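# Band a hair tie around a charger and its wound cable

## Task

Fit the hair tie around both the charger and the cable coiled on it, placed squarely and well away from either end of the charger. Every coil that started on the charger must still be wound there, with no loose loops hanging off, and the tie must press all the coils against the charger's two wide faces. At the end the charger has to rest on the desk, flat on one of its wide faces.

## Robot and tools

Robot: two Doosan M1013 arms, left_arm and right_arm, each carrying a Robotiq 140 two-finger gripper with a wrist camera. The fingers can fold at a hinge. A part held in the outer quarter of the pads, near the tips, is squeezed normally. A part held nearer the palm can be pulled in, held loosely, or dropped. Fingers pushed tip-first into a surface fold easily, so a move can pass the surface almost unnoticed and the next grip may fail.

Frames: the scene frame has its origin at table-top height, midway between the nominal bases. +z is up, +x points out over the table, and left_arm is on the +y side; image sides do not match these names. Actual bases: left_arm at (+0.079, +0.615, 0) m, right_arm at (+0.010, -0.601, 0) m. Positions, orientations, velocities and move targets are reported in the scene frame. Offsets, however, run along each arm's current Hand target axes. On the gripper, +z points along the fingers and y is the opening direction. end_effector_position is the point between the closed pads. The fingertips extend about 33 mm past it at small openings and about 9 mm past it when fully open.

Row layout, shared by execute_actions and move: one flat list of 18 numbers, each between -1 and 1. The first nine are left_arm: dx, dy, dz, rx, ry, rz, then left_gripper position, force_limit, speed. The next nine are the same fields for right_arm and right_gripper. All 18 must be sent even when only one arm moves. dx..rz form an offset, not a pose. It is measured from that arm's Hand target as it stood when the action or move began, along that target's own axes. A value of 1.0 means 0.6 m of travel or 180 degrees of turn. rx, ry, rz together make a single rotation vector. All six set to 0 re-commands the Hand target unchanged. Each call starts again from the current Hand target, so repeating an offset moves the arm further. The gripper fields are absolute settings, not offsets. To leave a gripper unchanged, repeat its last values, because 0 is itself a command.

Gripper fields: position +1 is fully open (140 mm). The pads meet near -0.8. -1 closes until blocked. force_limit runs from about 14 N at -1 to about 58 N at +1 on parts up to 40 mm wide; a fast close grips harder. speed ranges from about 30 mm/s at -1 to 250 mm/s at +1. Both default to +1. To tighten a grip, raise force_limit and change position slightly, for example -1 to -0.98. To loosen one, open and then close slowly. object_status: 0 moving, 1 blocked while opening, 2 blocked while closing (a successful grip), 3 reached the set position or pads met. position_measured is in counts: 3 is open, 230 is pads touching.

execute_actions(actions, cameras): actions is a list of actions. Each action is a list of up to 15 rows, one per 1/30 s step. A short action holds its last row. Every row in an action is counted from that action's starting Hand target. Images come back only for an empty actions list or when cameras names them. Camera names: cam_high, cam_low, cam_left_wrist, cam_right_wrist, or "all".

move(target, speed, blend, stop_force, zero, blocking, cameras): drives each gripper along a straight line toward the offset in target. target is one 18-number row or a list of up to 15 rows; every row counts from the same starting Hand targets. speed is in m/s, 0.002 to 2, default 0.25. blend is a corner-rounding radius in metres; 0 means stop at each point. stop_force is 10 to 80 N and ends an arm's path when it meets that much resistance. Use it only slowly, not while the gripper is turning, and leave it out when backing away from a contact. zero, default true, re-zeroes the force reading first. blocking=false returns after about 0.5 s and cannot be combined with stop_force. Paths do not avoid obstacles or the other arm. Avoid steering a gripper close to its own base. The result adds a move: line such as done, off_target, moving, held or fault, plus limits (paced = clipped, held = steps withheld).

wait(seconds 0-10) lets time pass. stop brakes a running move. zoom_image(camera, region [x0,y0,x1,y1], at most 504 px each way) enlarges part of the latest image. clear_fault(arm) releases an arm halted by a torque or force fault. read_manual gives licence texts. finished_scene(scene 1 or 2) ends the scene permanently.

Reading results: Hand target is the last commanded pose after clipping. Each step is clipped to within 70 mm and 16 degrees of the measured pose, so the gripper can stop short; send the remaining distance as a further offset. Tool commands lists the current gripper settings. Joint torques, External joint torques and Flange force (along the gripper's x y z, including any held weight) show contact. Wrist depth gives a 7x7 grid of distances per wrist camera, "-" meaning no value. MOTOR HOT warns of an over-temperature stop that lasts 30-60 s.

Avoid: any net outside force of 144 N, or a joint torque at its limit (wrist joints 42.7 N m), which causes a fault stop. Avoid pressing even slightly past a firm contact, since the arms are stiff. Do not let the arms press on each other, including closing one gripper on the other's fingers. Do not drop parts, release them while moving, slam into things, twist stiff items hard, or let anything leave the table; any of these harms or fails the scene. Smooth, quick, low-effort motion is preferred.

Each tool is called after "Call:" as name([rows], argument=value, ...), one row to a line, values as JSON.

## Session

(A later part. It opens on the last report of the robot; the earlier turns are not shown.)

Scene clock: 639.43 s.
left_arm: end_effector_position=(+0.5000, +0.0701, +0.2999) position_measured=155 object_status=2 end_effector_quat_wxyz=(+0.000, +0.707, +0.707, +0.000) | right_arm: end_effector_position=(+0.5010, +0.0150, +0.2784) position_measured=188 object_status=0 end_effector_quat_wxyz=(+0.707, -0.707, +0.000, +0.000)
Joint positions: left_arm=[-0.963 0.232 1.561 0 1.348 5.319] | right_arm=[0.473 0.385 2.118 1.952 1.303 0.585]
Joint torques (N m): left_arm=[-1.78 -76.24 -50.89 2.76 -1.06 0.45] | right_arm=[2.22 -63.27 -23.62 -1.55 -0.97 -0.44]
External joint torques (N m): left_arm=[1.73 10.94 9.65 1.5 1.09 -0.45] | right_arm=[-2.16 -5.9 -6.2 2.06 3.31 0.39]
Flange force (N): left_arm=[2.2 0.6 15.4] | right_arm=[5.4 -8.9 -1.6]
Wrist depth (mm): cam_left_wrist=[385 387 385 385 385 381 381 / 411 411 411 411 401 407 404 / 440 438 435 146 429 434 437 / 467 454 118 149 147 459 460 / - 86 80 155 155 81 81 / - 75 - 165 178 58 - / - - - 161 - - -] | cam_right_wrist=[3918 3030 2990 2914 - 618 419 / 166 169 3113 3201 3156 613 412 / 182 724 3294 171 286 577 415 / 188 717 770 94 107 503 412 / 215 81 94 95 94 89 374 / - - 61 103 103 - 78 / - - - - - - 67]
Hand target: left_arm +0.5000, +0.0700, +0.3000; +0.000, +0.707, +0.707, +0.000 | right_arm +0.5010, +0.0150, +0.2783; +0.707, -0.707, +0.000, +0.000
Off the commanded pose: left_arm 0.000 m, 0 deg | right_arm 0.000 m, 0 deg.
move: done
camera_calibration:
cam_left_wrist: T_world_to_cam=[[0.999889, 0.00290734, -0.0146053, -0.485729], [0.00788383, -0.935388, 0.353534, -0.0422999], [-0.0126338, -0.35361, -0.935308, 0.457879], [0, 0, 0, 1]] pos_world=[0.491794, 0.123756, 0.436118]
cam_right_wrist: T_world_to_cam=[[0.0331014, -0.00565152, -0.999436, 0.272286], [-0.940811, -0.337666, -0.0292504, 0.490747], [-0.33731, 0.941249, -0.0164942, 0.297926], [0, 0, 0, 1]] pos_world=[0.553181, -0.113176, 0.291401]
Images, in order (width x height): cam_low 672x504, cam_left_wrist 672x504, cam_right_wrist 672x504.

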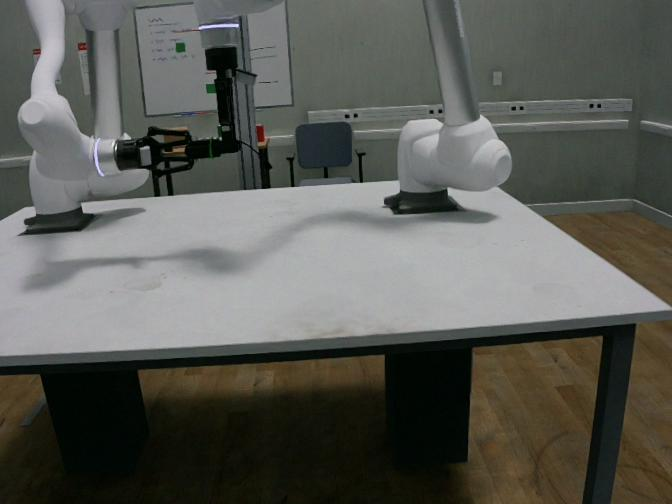

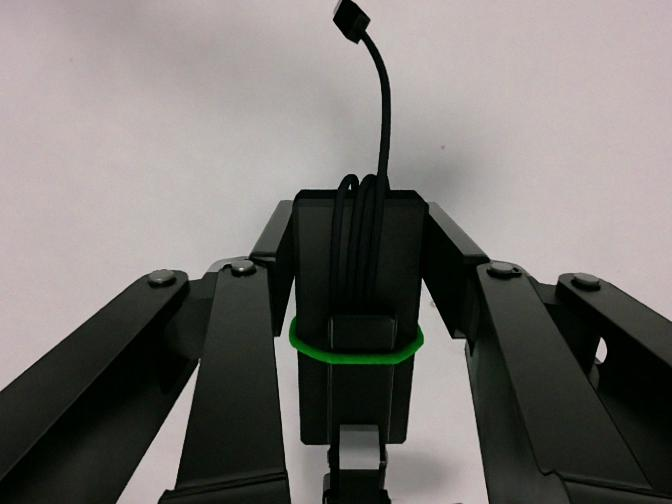

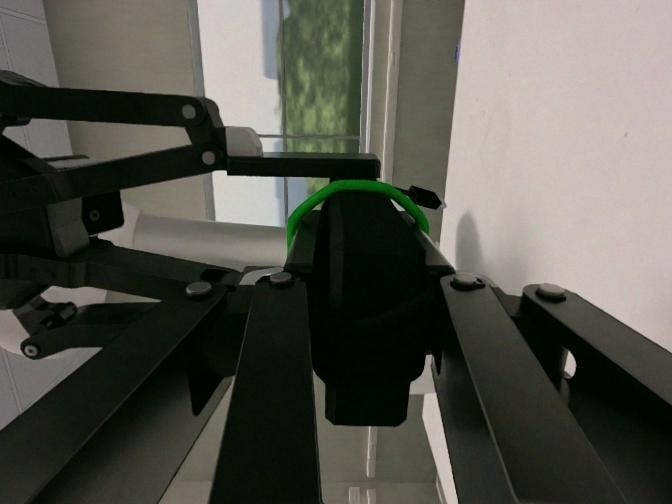

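Call:
move([
  [0,0,0,0,0,0,0.1,0,-0.4,0,0,0,0,0,0,-1,-0.4,-1],
  [-0.071,0,0,0,0,0,0.1,0,-0.4,0,0,0,0,0,0,-1,-0.4,-1],
  [-0.071,0,0,0,0,0,-1,1,-1,0,0,0,0,0,0,-1,-0.4,-1],
], speed=[0.06,0.08,0.06], cameras=["cam_right_wrist","cam_low","cam_left_wrist","cam_high"])

Call:
zoom_image(camera="cam_left_wrist", region=[250, 160, 480, 480])

Call:
zoom_image(camera="cam_low", region=[150, 110, 270, 190])

Call:
zoom_image(camera="cam_right_wrist", region=[220, 120, 480, 400])

Scene clock: 659.77 s.
left_arm: end_effector_position=(+0.5001, +0.0274, +0.3000) position_measured=150 object_status=0 end_effector_quat_wxyz=(+0.000, +0.707, +0.707, +0.000) | right_arm: end_effector_position=(+0.5010, +0.0150, +0.2783) position_measured=188 object_status=2 end_effector_quat_wxyz=(+0.707, -0.707, +0.000, +0.000)
Joint positions: left_arm=[-0.996 0.286 1.491 0 1.364 5.285] | right_arm=[0.473 0.385 2.119 1.952 1.303 0.585]
Joint torques (N m): left_arm=[0.77 -64.04 -35.81 4.47 -0.33 0.54] | right_arm=[2.32 -81.94 -33.99 2.96 7.03 -0.18]
External joint torques (N m): left_arm=[-0.84 -6.93 -5.73 -0.18 0.36 -0.54] | right_arm=[-2.43 12.76 4.08 -2.43 -4.69 0.14]
Flange force (N): left_arm=[-2.0 -0.9 -10.9] | right_arm=[8.9 16.2 1.1]
Wrist depth (mm): cam_left_wrist=[386 385 384 379 383 - 383 / 411 412 409 133 135 411 407 / 436 439 437 140 154 435 442 / 470 466 120 143 135 454 465 / - 83 86 153 149 76 88 / - 72 57 147 - 62 - / - - - 145 - - -] | cam_right_wrist=[3496 3030 2951 2877 2553 624 413 / - 128 3156 3113 3156 613 413 / 135 133 135 138 803 647 391 / 651 728 750 94 106 604 409 / 152 87 94 94 94 93 373 / - - 61 103 103 - - / - - - - - - 69]
Hand target: left_arm +0.5001, +0.0274, +0.3000; +0.000, +0.707, +0.707, +0.000 | right_arm +0.5010, +0.0150, +0.2783; +0.707, -0.707, +0.000, +0.000
Off the commanded pose: left_arm 0.000 m, 0 deg | right_arm 0.000 m, 0 deg.
move: done
camera_calibration:
cam_left_wrist: T_world_to_cam=[[0.999889, 0.00290472, -0.0146053, -0.485704], [0.00788302, -0.935343, 0.353655, -0.082239], [-0.0126337, -0.353731, -0.935262, 0.4429], [0, 0, 0, 1]] pos_world=[0.491894, 0.0811564, 0.436218]
cam_right_wrist: T_world_to_cam=[[0.0330401, -0.00578218, -0.999437, 0.272205], [-0.940845, -0.33758, -0.02915, 0.490744], [-0.337222, 0.941279, -0.0165938, 0.297908], [0, 0, 0, 1]] pos_world=[0.553181, -0.113175, 0.291301]

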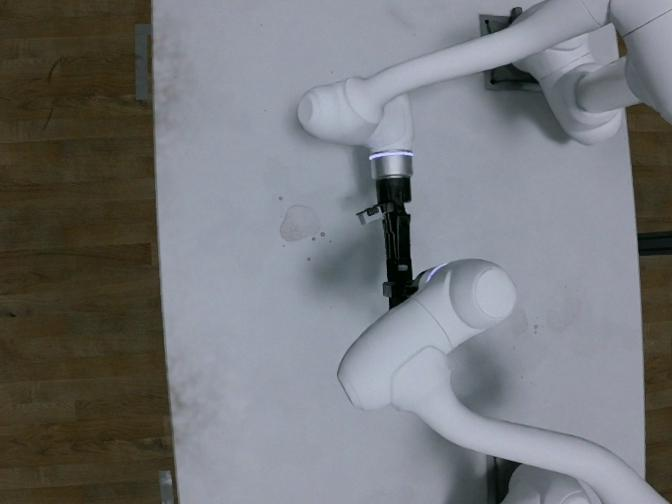

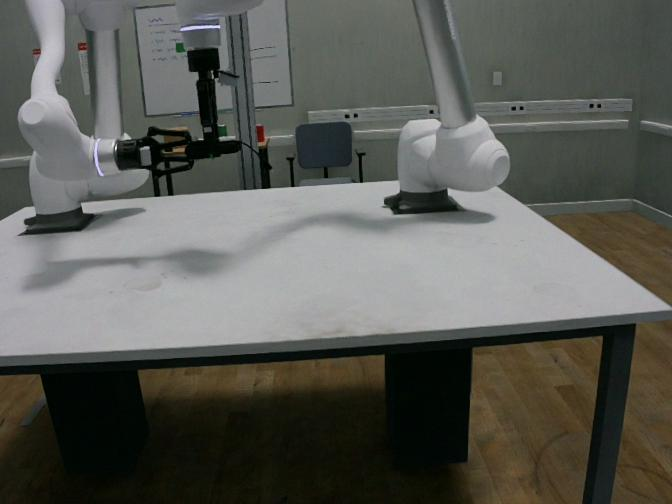

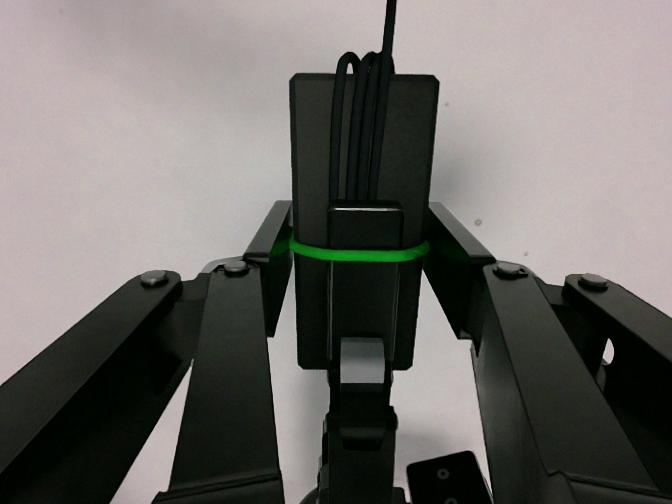

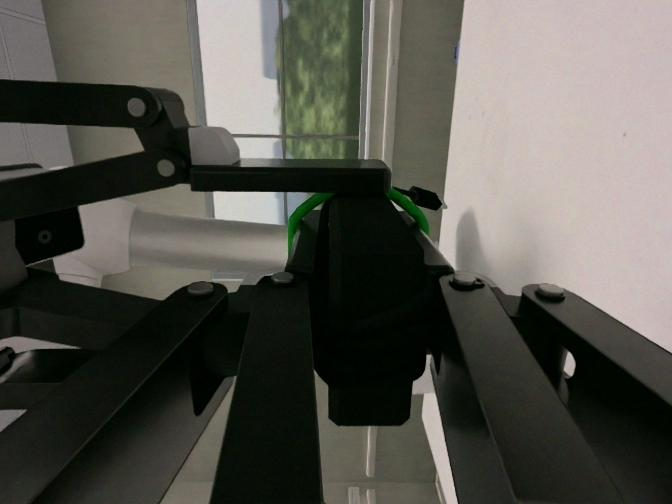

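Scaled by 1.575 from the camera's 672x504 image, which has a finer 960x720 frame.

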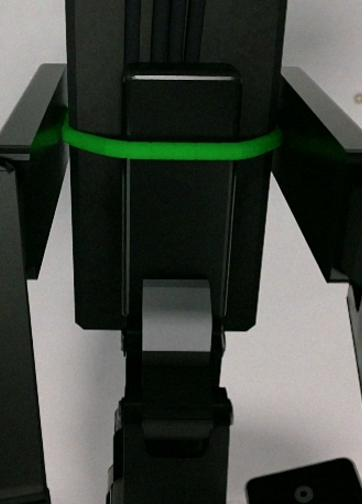

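Scaled by 4.200 from the camera's 672x504 image, which has a finer 960x720 frame.

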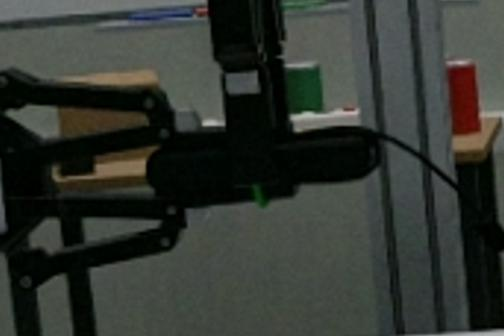

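Scaled by 1.800 from the camera's 672x504 image, which has a finer 960x720 frame.

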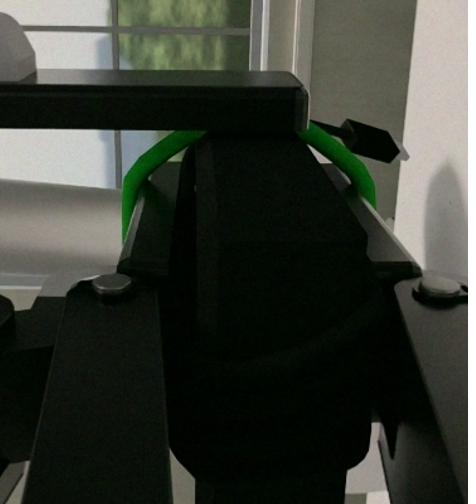

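Call:
move([
  [0,0,0,0,0,0,-1,1,-1,0,0,0,0,0,0,-0.41,-0.4,-1],
  [0,0,0,0,0,0,-1,1,-1,0,0,-0.055,0,0,0,-0.41,-0.4,-1],
], speed=[0.03,0.03], cameras=["cam_right_wrist","cam_low","cam_left_wrist"])

Call:
zoom_image(camera="cam_left_wrist", region=[250, 20, 480, 400])

Call:
zoom_image(camera="cam_low", region=[150, 110, 270, 190])

Call:
zoom_image(camera="cam_right_wrist", region=[220, 120, 480, 400])

Scene clock: 679.87 s.
left_arm: end_effector_position=(+0.5001, +0.0274, +0.3000) position_measured=150 object_status=2 end_effector_quat_wxyz=(+0.000, +0.707, +0.707, +0.000) | right_arm: end_effector_position=(+0.5010, -0.0180, +0.2782) position_measured=181 object_status=3 end_effector_quat_wxyz=(+0.707, -0.707, +0.000, +0.000)
Joint positions: left_arm=[-0.996 0.286 1.491 0 1.364 5.285] | right_arm=[0.42 0.367 2.149 1.909 1.337 0.585]
Joint torques (N m): left_arm=[0.95 -74.02 -42.5 4.52 0.16 0.5] | right_arm=[0.51 -69.71 -27.05 0.79 2.96 -0.09]
External joint torques (N m): left_arm=[-1.01 3.32 1.06 -0.24 -0.14 -0.5] | right_arm=[-0.52 2.79 -2.31 -0.14 -0.62 0.05]
Flange force (N): left_arm=[-3.6 0.0 2.8] | right_arm=[7.1 2.8 3.0]
Wrist depth (mm): cam_left_wrist=[383 386 384 388 384 380 379 / 405 409 411 400 404 407 407 / 436 438 432 142 147 431 434 / 470 460 108 149 135 470 461 / - 83 86 154 147 76 87 / - 72 - 161 177 61 - / - - - 155 - - -] | cam_right_wrist=[- - 3030 3030 3294 578 436 / 158 158 3113 3071 - 570 411 / 167 166 3342 166 2990 611 410 / 184 197 - 115 115 619 411 / - 87 93 110 111 93 89 / - - 61 118 - - 79 / - - - - - - 70]
Hand target: left_arm +0.5001, +0.0274, +0.3000; +0.000, +0.707, +0.707, +0.000 | right_arm +0.5010, -0.0180, +0.2783; +0.707, -0.707, +0.000, +0.000
Off the commanded pose: left_arm 0.000 m, 0 deg | right_arm 0.000 m, 0 deg.
move: done
camera_calibration:
cam_left_wrist: T_world_to_cam=[[0.999889, 0.00290505, -0.0146054, -0.485705], [0.00788337, -0.935343, 0.353655, -0.0822038], [-0.0126337, -0.353731, -0.935262, 0.442806], [0, 0, 0, 1]] pos_world=[0.491894, 0.0811564, 0.436118]
cam_right_wrist: T_world_to_cam=[[0.0330075, -0.00568769, -0.999439, 0.271947], [-0.940846, -0.337577, -0.0291513, 0.479602], [-0.337222, 0.941281, -0.0164938, 0.32894], [0, 0, 0, 1]] pos_world=[0.553181, -0.146176, 0.291201]
Images, in order (width x height): cam_low 672x504, cam_left_wrist 672x504, cam_right_wrist 672x504.

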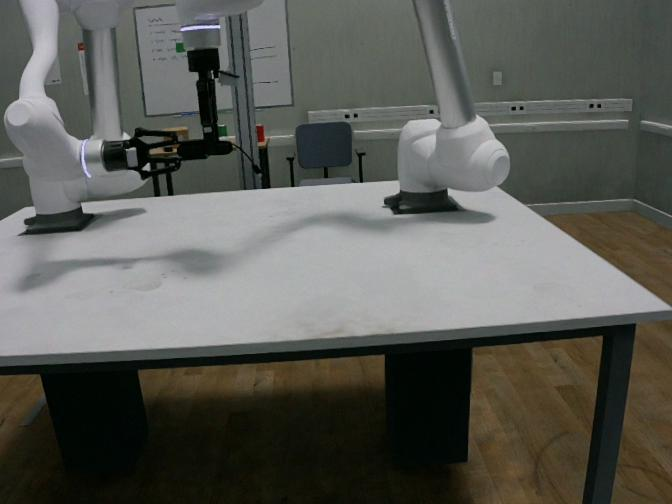

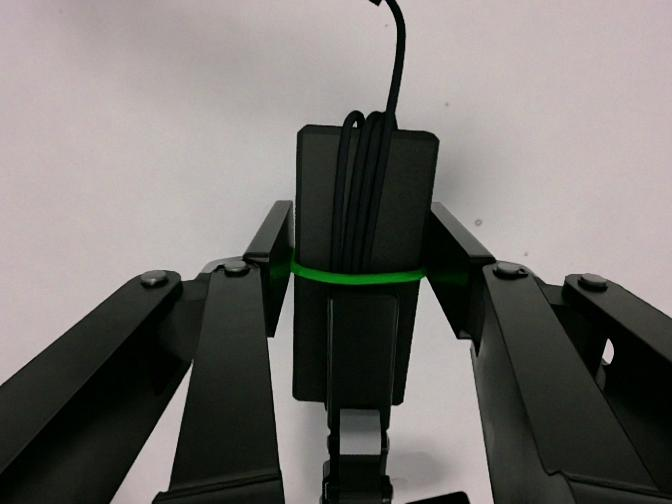

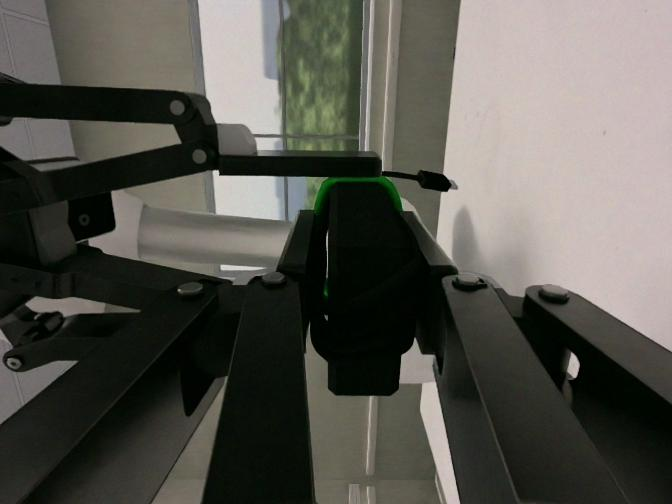

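Scaled by 1.326 from the camera's 672x504 image, which has a finer 960x720 frame.

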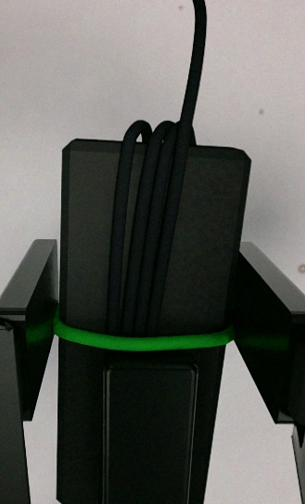

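Scaled by 4.200 from the camera's 672x504 image, which has a finer 960x720 frame.

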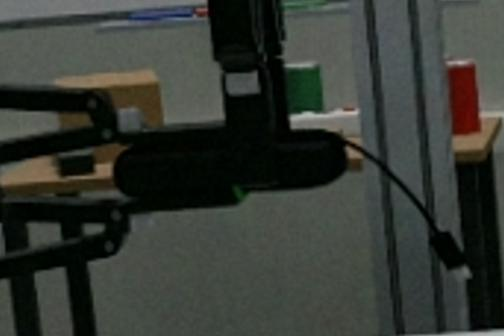

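Scaled by 1.800 from the camera's 672x504 image, which has a finer 960x720 frame.

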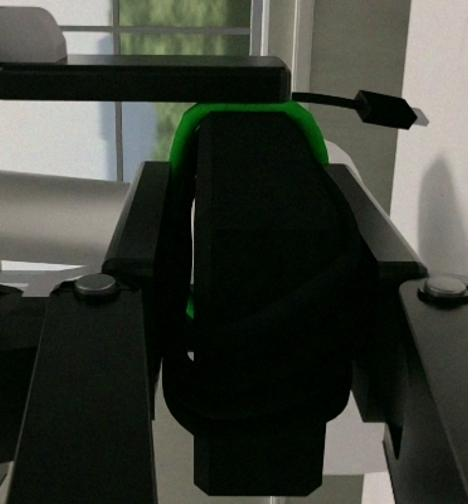

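Call:
move([
  [0,0,0,0,0,0,-1,1,-1,0,0,0,0,0,0,-1,-0.4,-1],
  [0,0,0,0,0,0,0.1,0,-0.6,0,0,0,0,0,0,-1,-0.4,-1],
  [0.022,0,0,0,0,0,0.1,0,-0.6,0,0,0,0,0,0,-1,-0.4,-1],
  [0.022,0,0,0,0,0,-1,0,-1,0,0,0,0,0,0,-1,-0.4,-1],
], speed=[0.05,0.05,0.08,0.05], cameras=["cam_right_wrist","cam_low","cam_left_wrist"])

Call:
zoom_image(camera="cam_left_wrist", region=[250, 20, 480, 400])

Call:
zoom_image(camera="cam_low", region=[150, 110, 270, 190])

Scene clock: 730.87 s.
left_arm: end_effector_position=(+0.5001, +0.0406, +0.3000) position_measured=155 object_status=0 end_effector_quat_wxyz=(+0.000, +0.707, +0.707, +0.000) | right_arm: end_effector_position=(+0.5010, -0.0180, +0.2783) position_measured=189 object_status=2 end_effector_quat_wxyz=(+0.707, -0.707, +0.000, +0.000)
Joint positions: left_arm=[-0.986 0.269 1.514 0 1.358 5.295] | right_arm=[0.42 0.367 2.149 1.909 1.337 0.585]
Joint torques (N m): left_arm=[-0.62 -66.56 -39.26 3.42 -0.66 0.31] | right_arm=[1.2 -74.87 -32.28 2.95 5.16 -0.14]
External joint torques (N m): left_arm=[0.57 -2.08 -1.94 0.85 0.69 -0.31] | right_arm=[-1.14 7.99 2.99 -2.31 -2.82 0.09]
Flange force (N): left_arm=[-0.6 0.9 -4.6] | right_arm=[5.2 10.7 -0.6]
Wrist depth (mm): cam_left_wrist=[385 385 386 388 383 382 385 / 407 411 408 410 409 409 411 / 441 438 437 145 425 436 435 / 467 462 111 152 142 - 465 / - 86 80 157 157 81 81 / - 70 - 169 - 63 - / - - - 165 - - -] | cam_right_wrist=[3113 - 2771 3071 3071 574 415 / - 172 3071 3496 3030 570 410 / 182 180 3294 177 3247 609 439 / 192 217 786 115 119 609 410 / 215 81 92 109 110 89 373 / - - 61 64 - - - / - - - - - - -]
Hand target: left_arm +0.5001, +0.0406, +0.3000; +0.000, +0.707, +0.707, +0.000 | right_arm +0.5010, -0.0180, +0.2783; +0.707, -0.707, +0.000, +0.000
Off the commanded pose: left_arm 0.000 m, 0 deg | right_arm 0.000 m, 0 deg.
move: done
camera_calibration:
cam_left_wrist: T_world_to_cam=[[0.999889, 0.00290472, -0.0146053, -0.485742], [0.00788302, -0.935343, 0.353655, -0.0698925], [-0.0126337, -0.353731, -0.935262, 0.447569], [0, 0, 0, 1]] pos_world=[0.491894, 0.0943564, 0.436218]
cam_right_wrist: T_world_to_cam=[[0.0330071, -0.00568457, -0.999439, 0.271948], [-0.940814, -0.337666, -0.0291504, 0.479571], [-0.337311, 0.941249, -0.0164935, 0.328984], [0, 0, 0, 1]] pos_world=[0.553181, -0.146176, 0.291201]
Images, in order (width x height): cam_low 672x504, cam_left_wrist 672x504, cam_right_wrist 672x504.

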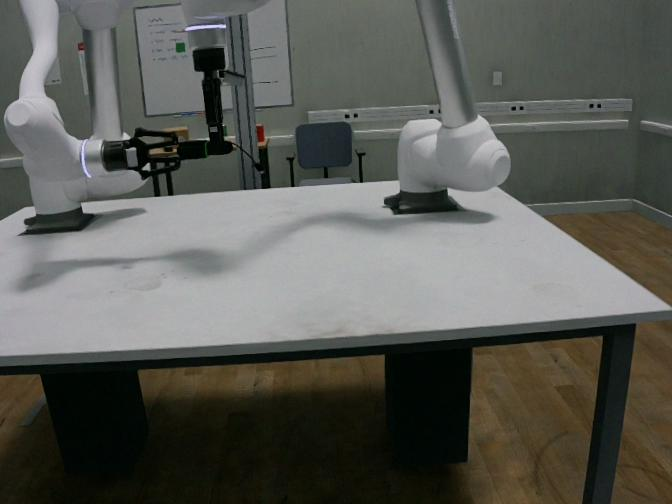

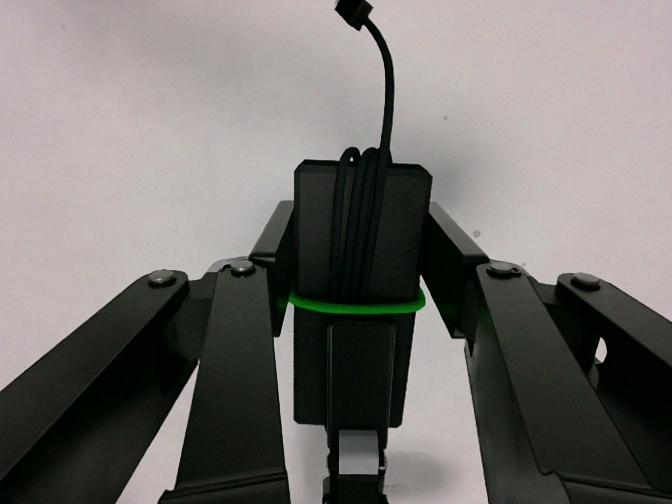

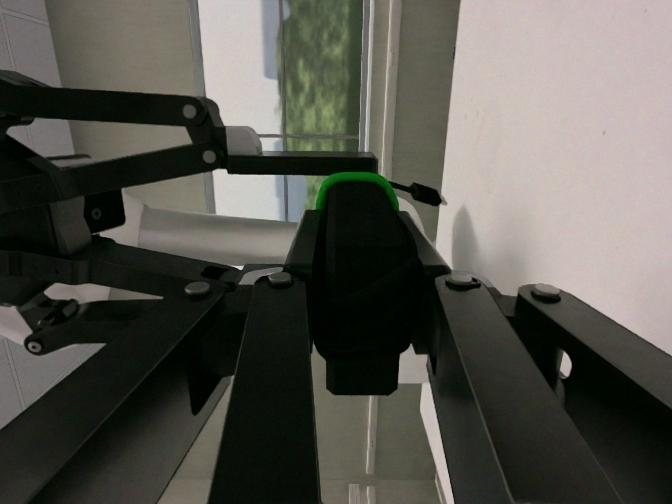

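Scaled by 1.326 from the camera's 672x504 image, which has a finer 960x720 frame.

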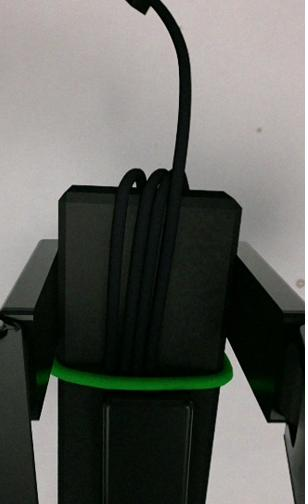

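Scaled by 4.200 from the camera's 672x504 image, which has a finer 960x720 frame.

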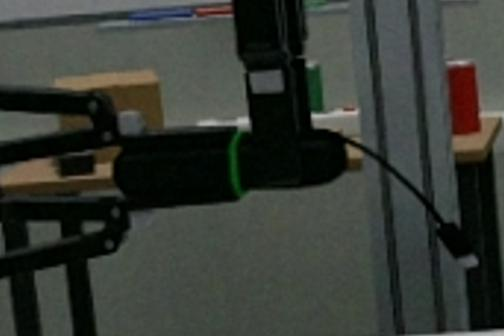

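Call:
move([
  [0,0,0,0,0,0,-1,0,-1,0,0,0,0,0,0,-0.3,-0.4,-0.8],
  [0,0,0,0,0,0,-1,0,-1,0,0,-0.4167,0,0,0,-0.3,-0.4,-0.8],
], speed=[0.05,0.12], cameras=["cam_low","cam_left_wrist","cam_right_wrist"])

Call:
zoom_image(camera="cam_low", region=[150, 110, 270, 190])

Call:
zoom_image(camera="cam_right_wrist", region=[260, 80, 440, 260])

Call:
zoom_image(camera="cam_left_wrist", region=[250, 100, 480, 480])

Scene clock: 758.17 s.
left_arm: end_effector_position=(+0.5001, +0.0406, +0.3000) position_measured=155 object_status=2 end_effector_quat_wxyz=(+0.000, +0.707, +0.707, +0.000) | right_arm: end_effector_position=(+0.5011, -0.2680, +0.2780) position_measured=167 object_status=3 end_effector_quat_wxyz=(+0.707, -0.707, +0.000, +0.000)
Joint positions: left_arm=[-0.986 0.269 1.514 0 1.358 5.295] | right_arm=[-0.059 0.299 2.261 1.513 1.61 0.58]
Joint torques (N m): left_arm=[0.65 -72.24 -43.07 4.24 -0.07 0.53] | right_arm=[0.93 -60.42 -25.1 1.77 2.92 -0.08]
External joint torques (N m): left_arm=[-0.63 3.27 1.82 0.03 0.11 -0.53] | right_arm=[-0.79 2.76 -1.64 -0.11 -0.58 0.03]
Flange force (N): left_arm=[-2.1 -0.5 3.5] | right_arm=[6.1 4.1 -1.1]
Wrist depth (mm): cam_left_wrist=[383 385 375 382 385 383 383 / 401 411 413 411 409 407 407 / 447 438 440 145 425 436 437 / 469 464 118 151 149 461 469 / - 86 80 165 160 81 81 / - 75 - 178 - 63 - / - - - 595 - - -] | cam_right_wrist=[440 2914 3113 3156 1087 611 414 / 412 412 3392 3496 1242 611 429 / 398 422 448 439 - 604 410 / - 881 108 1093 149 614 409 / - 83 93 - 113 93 89 / - - 64 - - - 77 / - - - 4545 - - 71]
Hand target: left_arm +0.5001, +0.0406, +0.3000; +0.000, +0.707, +0.707, +0.000 | right_arm +0.5011, -0.2680, +0.2780; +0.707, -0.707, +0.000, +0.000
Off the commanded pose: left_arm 0.000 m, 0 deg | right_arm 0.000 m, 0 deg.
move: done
camera_calibration:
cam_left_wrist: T_world_to_cam=[[0.999889, 0.00290472, -0.0146053, -0.485744], [0.00788302, -0.935343, 0.353655, -0.0698571], [-0.0126337, -0.353731, -0.935262, 0.447475], [0, 0, 0, 1]] pos_world=[0.491894, 0.0943564, 0.436118]
cam_right_wrist: T_world_to_cam=[[0.0329128, -0.00571762, -0.999442, 0.270363], [-0.940818, -0.337666, -0.0290505, 0.395215], [-0.337312, 0.941249, -0.0164928, 0.564327], [0, 0, 0, 1]] pos_world=[0.553281, -0.396175, 0.291001]
Images, in order (width x height): cam_low 672x504, cam_left_wrist 672x504, cam_right_wrist 672x504.

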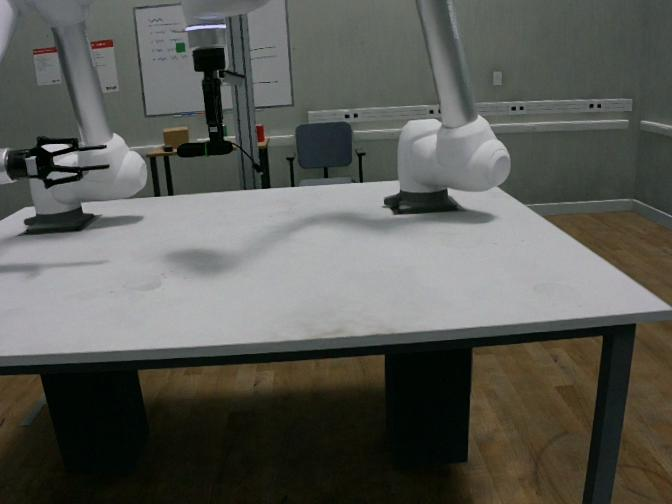

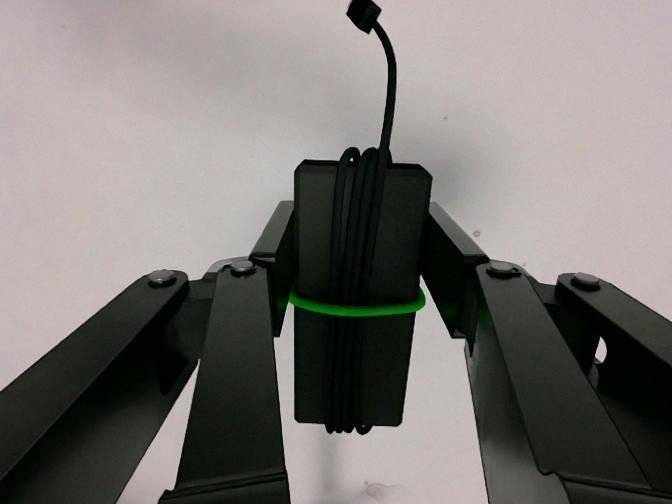

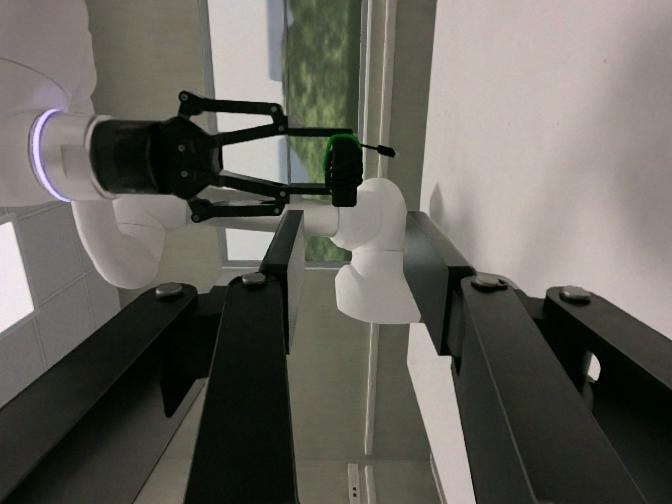

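Scaled by 4.200 from the camera's 672x504 image, which has a finer 960x720 frame.

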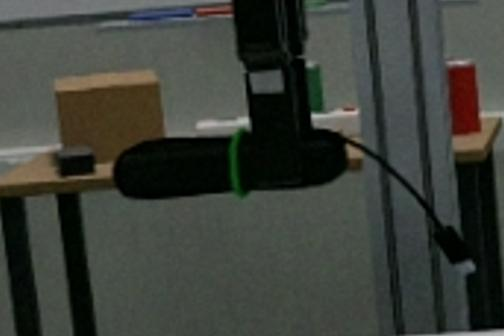

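Scaled by 2.800 from the camera's 672x504 image, which has a finer 960x720 frame.

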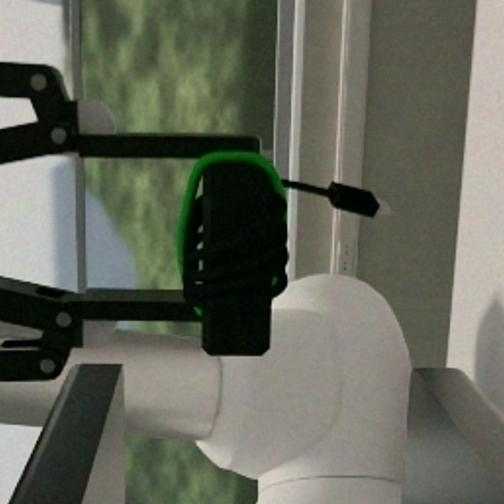

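Scaled by 1.326 from the camera's 672x504 image, which has a finer 960x720 frame.

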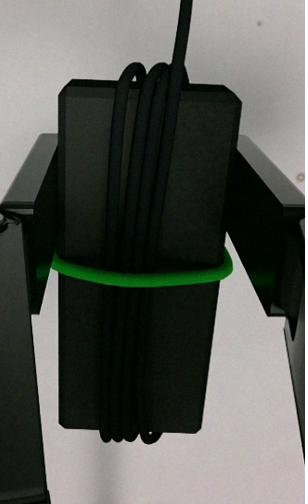

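Call:
move([
  [0,0,0.3167,0,0,0,-1,0,-1,0,0,0,0,0,0,-0.3,-0.4,-0.8],
  [-0.1333,0,0.4188,0,0,0,-1,0,-1,0,0,0,0,0,0,-0.3,-0.4,-0.8],
], speed=[0.2,0.08], blend=[0.02,0])

Call:
move(target=[-0.0167,0,0.035,0,0,0,-1,0,-1,0,0,0,0,0,0,-0.3,-0.4,-0.8], speed=0.015, stop_force=10, cameras=["cam_left_wrist","cam_low"])

Call:
zoom_image(camera="cam_low", region=[120, 190, 260, 290])

Call:
zoom_image(camera="cam_left_wrist", region=[250, 60, 480, 480])

Scene clock: 775.43 s.
left_arm: end_effector_position=(+0.5002, -0.0394, +0.0487) position_measured=155 object_status=2 end_effector_quat_wxyz=(+0.000, +0.707, +0.707, +0.000) | right_arm: end_effector_position=(+0.5011, -0.2680, +0.2780) position_measured=167 object_status=3 end_effector_quat_wxyz=(+0.707, -0.707, +0.000, +0.000)
Joint positions: left_arm=[-1.043 0.525 1.628 0 0.988 5.238] | right_arm=[-0.059 0.299 2.261 1.513 1.61 0.58]
Joint torques (N m): left_arm=[0.89 -91.22 -36.55 3.57 -0.12 0.5] | right_arm=[0.49 -60.55 -24.96 1.81 2.91 -0.06]
External joint torques (N m): left_arm=[-0.8 3.48 1.33 0.08 0.17 -0.5] | right_arm=[-0.51 2.79 -1.91 -0.12 -0.57 0.01]
Flange force (N): left_arm=[-2.4 -0.4 3.7] | right_arm=[6.7 4.0 -0.6]
Wrist depth (mm): cam_left_wrist=[159 160 159 159 158 160 158 / 169 168 169 168 168 168 168 / 180 180 180 145 174 179 181 / 193 190 118 151 150 189 190 / - 86 86 165 164 81 81 / - 75 57 179 - 63 - / - - - 242 243 - -] | cam_right_wrist=[- 359 329 3247 1057 571 414 / - 317 318 3294 349 512 397 / 3030 315 314 324 344 361 361 / - 670 118 1072 145 504 410 / - 83 93 1072 113 92 358 / - - 64 3852 - - 77 / - - - - - - 71]
Hand target: left_arm +0.5002, -0.0394, +0.0487; +0.000, +0.707, +0.707, +0.000 | right_arm +0.5011, -0.2680, +0.2780; +0.707, -0.707, +0.000, +0.000
Off the commanded pose: left_arm 0.000 m, 0 deg | right_arm 0.000 m, 0 deg.
move: done

Scene clock: 776.67 s.
left_arm: end_effector_position=(+0.5003, -0.0437, +0.0402) position_measured=155 object_status=2 end_effector_quat_wxyz=(+0.000, +0.707, +0.707, +0.000) | right_arm: end_effector_position=(+0.5011, -0.2680, +0.2780) position_measured=167 object_status=3 end_effector_quat_wxyz=(+0.707, -0.707, +0.000, +0.000)
Joint positions: left_arm=[-1.045 0.538 1.626 0 0.977 5.236] | right_arm=[-0.059 0.299 2.261 1.513 1.61 0.58]
Joint torques (N m): left_arm=[1.61 -81.08 -30.54 3.89 -0.32 0.46] | right_arm=[0.91 -60.28 -25.04 1.78 2.89 -0.07]
External joint torques (N m): left_arm=[-1.69 -7.59 -4.62 -0.25 0.35 -0.46] | right_arm=[-0.92 2.7 -1.64 -0.1 -0.55 0.03]
Flange force (N): left_arm=[-1.9 -2.1 -10.3] | right_arm=[6.0 4.0 -1.4]
Wrist depth (mm): cam_left_wrist=[151 151 151 151 151 151 150 / 163 160 160 161 160 160 160 / 172 171 171 144 167 170 170 / 184 181 133 152 149 180 182 / - 86 86 164 159 81 81 / - 75 57 176 - 63 - / - - - 231 231 - -] | cam_right_wrist=[3294 3443 326 3294 2990 613 418 / 2951 313 314 362 337 618 379 / - 311 310 318 336 356 359 / 2990 689 130 1057 145 504 370 / - 83 93 - 113 92 360 / - - 64 - - - 77 / - - - - - - 71]
Hand target: left_arm +0.5003, -0.0436, +0.0401; +0.000, +0.707, +0.707, +0.000 (not the last commanded pose) | right_arm +0.5011, -0.2680, +0.2780; +0.707, -0.707, +0.000, +0.000
Off the commanded pose: left_arm 0.014 m, 0 deg | right_arm 0.000 m, 0 deg.
move: contact (left_arm)
camera_calibration:
cam_left_wrist: T_world_to_cam=[[0.999892, 0.00287952, -0.0143836, -0.489533], [0.00778378, -0.935264, 0.353864, -0.0568167], [-0.0124335, -0.353938, -0.935186, 0.174568], [0, 0, 0, 1]] pos_world=[0.492093, 0.0100572, 0.176317]
Images, in order (width x height): cam_low 672x504, cam_left_wrist 672x504.

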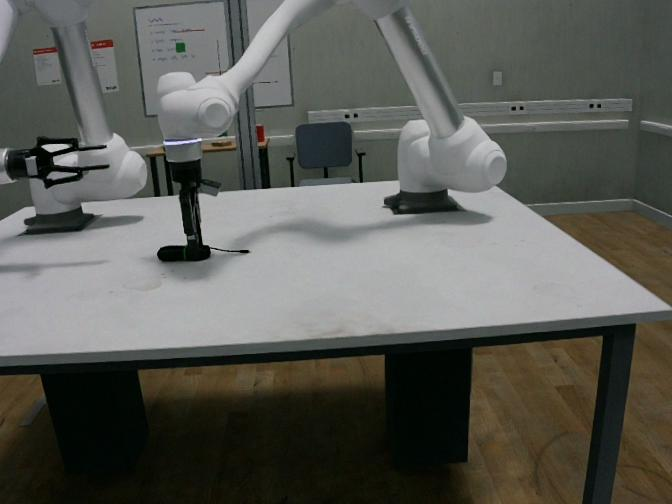

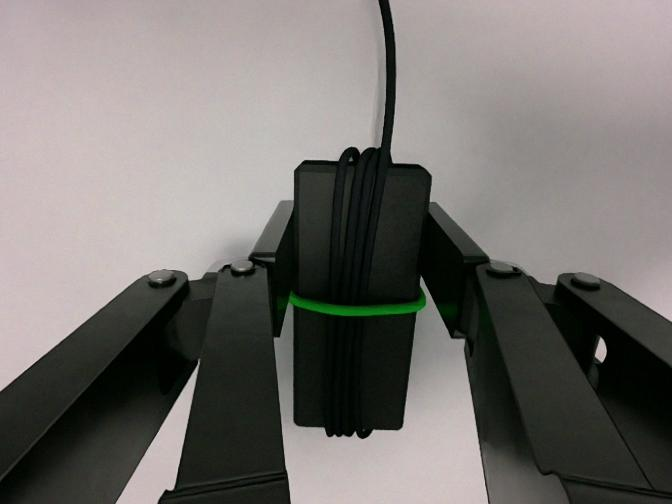

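Scaled by 3.600 from the camera's 672x504 image, which has a finer 960x720 frame.

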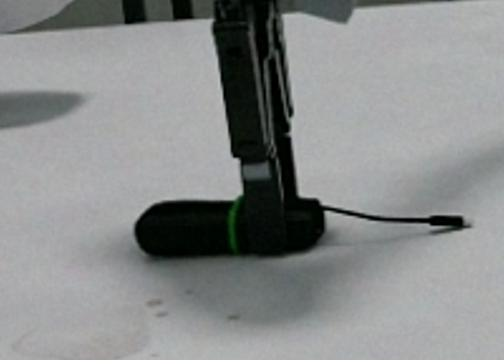

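Scaled by 1.200 from the camera's 672x504 image, which has a finer 960x720 frame.

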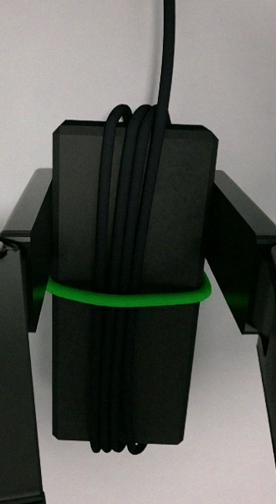

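Call:
move([
  [0,0,0,0,0,0,0.0,0,-1,0,0,0,0,0,0,-0.3,-0.4,-0.8],
  [0,0,-0.2,0,0,0,0.0,0,-1,0,0,0,0,0,0,-0.3,-0.4,-0.8],
  [0.25,0,-0.35,0,0,0,0.0,0,-1,0,0,0,0,0,0,-0.3,-0.4,-0.8],
], speed=[0.1,0.1,0.25], blend=[0,0.03,0], cameras=["all"])

Call:
zoom_image(camera="cam_low", region=[130, 220, 260, 290])

Call:
zoom_image(camera="cam_high", region=[330, 180, 430, 320])

Call:
zoom_image(camera="cam_left_wrist", region=[250, 200, 450, 500])

Scene clock: 797.63 s.
left_arm: end_effector_position=(+0.5001, +0.1064, +0.2500) position_measured=129 object_status=3 end_effector_quat_wxyz=(+0.000, +0.707, +0.707, +0.000) | right_arm: end_effector_position=(+0.5011, -0.2680, +0.2780) position_measured=167 object_status=3 end_effector_quat_wxyz=(+0.707, -0.707, +0.000, +0.000)
Joint positions: left_arm=[-0.931 0.209 1.682 0 1.249 5.35] | right_arm=[-0.059 0.299 2.261 1.513 1.61 0.58]
Joint torques (N m): left_arm=[0.08 -62.84 -40.3 4.26 0.02 0.54] | right_arm=[0.96 -60.05 -24.81 1.81 2.94 -0.07]
External joint torques (N m): left_arm=[-0.16 0.86 0.03 -0.09 0.01 -0.54] | right_arm=[-0.93 2.43 -1.93 -0.14 -0.6 0.02]
Flange force (N): left_arm=[-1.6 -0.1 0.5] | right_arm=[6.2 3.4 -1.5]
Wrist depth (mm): cam_left_wrist=[339 338 340 341 332 338 325 / 363 363 361 360 358 366 360 / 395 377 383 385 385 384 385 / 415 405 139 411 152 398 411 / - 86 117 427 439 76 87 / - - 474 480 479 - - / - - 524 526 526 - -] | cam_right_wrist=[481 508 3030 3247 984 619 412 / 451 482 3342 3443 1109 614 392 / 450 473 496 3443 - - 386 / - 920 118 1093 133 544 409 / - 83 93 4208 113 93 358 / - - 64 6493 - - 77 / - - - - - - 71]
Hand target: left_arm +0.5001, +0.1064, +0.2501; +0.000, +0.707, +0.707, +0.000 | right_arm +0.5011, -0.2680, +0.2780; +0.707, -0.707, +0.000, +0.000
Off the commanded pose: left_arm 0.000 m, 0 deg | right_arm 0.000 m, 0 deg.
move: done
camera_calibration:
cam_left_wrist: T_world_to_cam=[[0.999891, 0.0028465, -0.014477, -0.486705], [0.00778433, -0.93531, 0.353743, 0.00934535], [-0.0125335, -0.353817, -0.935231, 0.424034], [0, 0, 0, 1]] pos_world=[0.491893, 0.160157, 0.386218]
cam_right_wrist: T_world_to_cam=[[0.0330071, -0.00568457, -0.999439, 0.27032], [-0.940814, -0.337666, -0.0291504, 0.395337], [-0.337311, 0.941249, -0.0164935, 0.564361], [0, 0, 0, 1]] pos_world=[0.553381, -0.396176, 0.291001]

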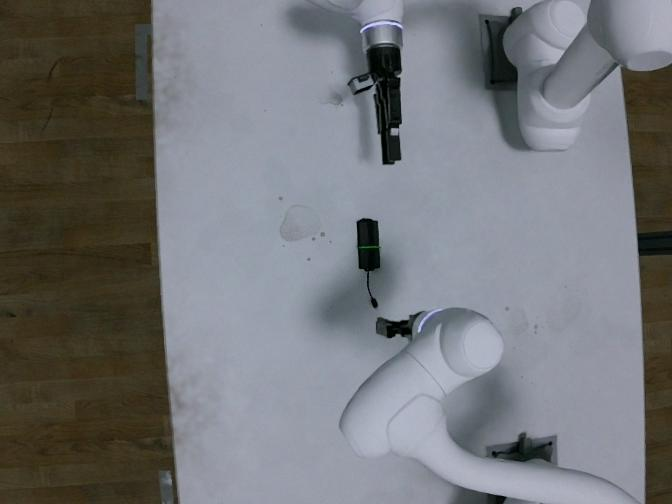

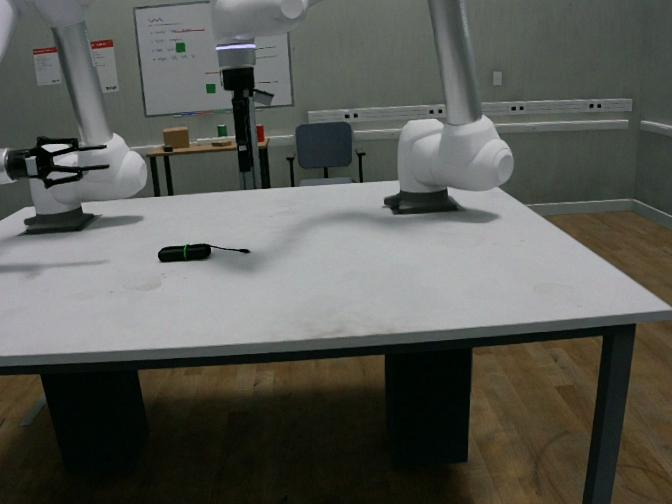

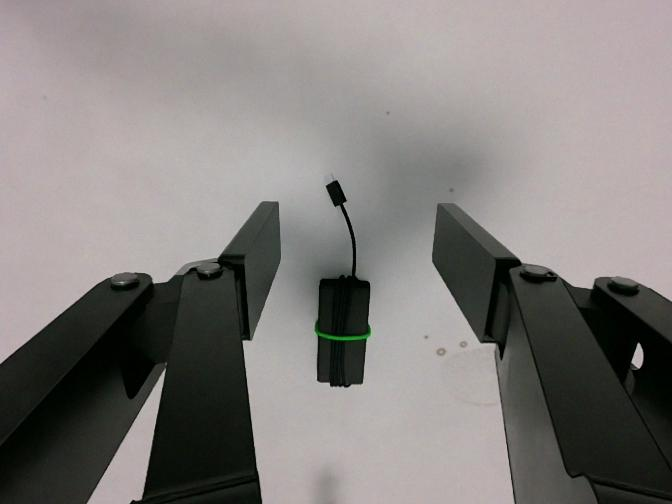

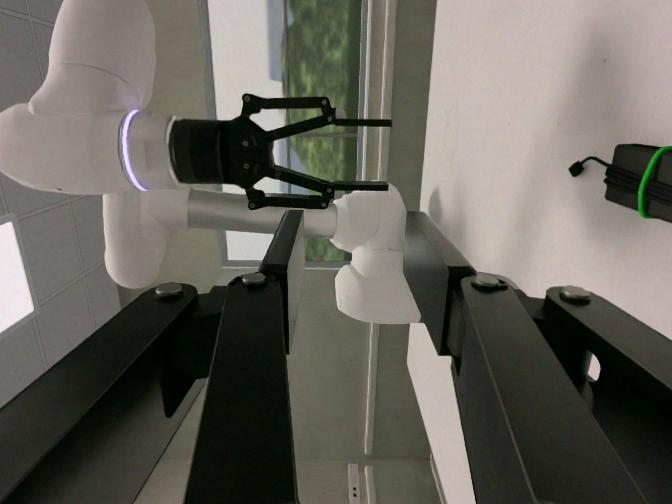

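Scaled by 3.877 from the camera's 672x504 image, which has a finer 960x720 frame.

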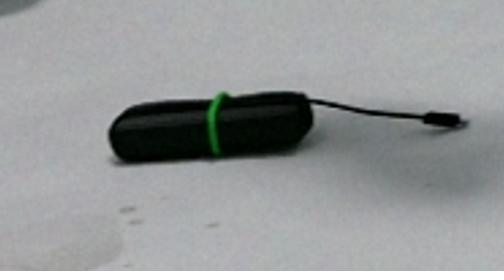

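Scaled by 3.600 from the camera's 672x504 image, which has a finer 960x720 frame.

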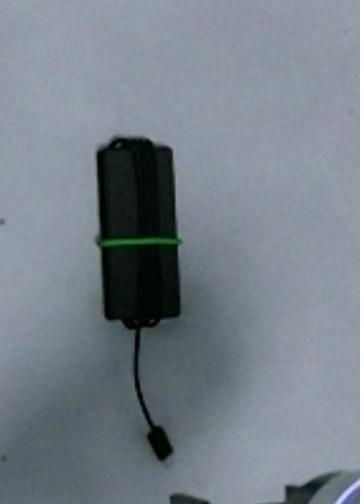

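Scaled by 1.680 from the camera's 672x504 image, which has a finer 960x720 frame.

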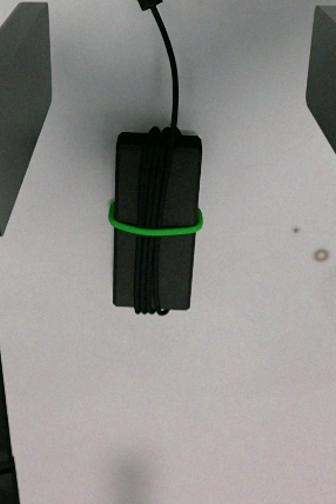

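Call:
finished_scene(scene=2)

The scene is finished: the task was done.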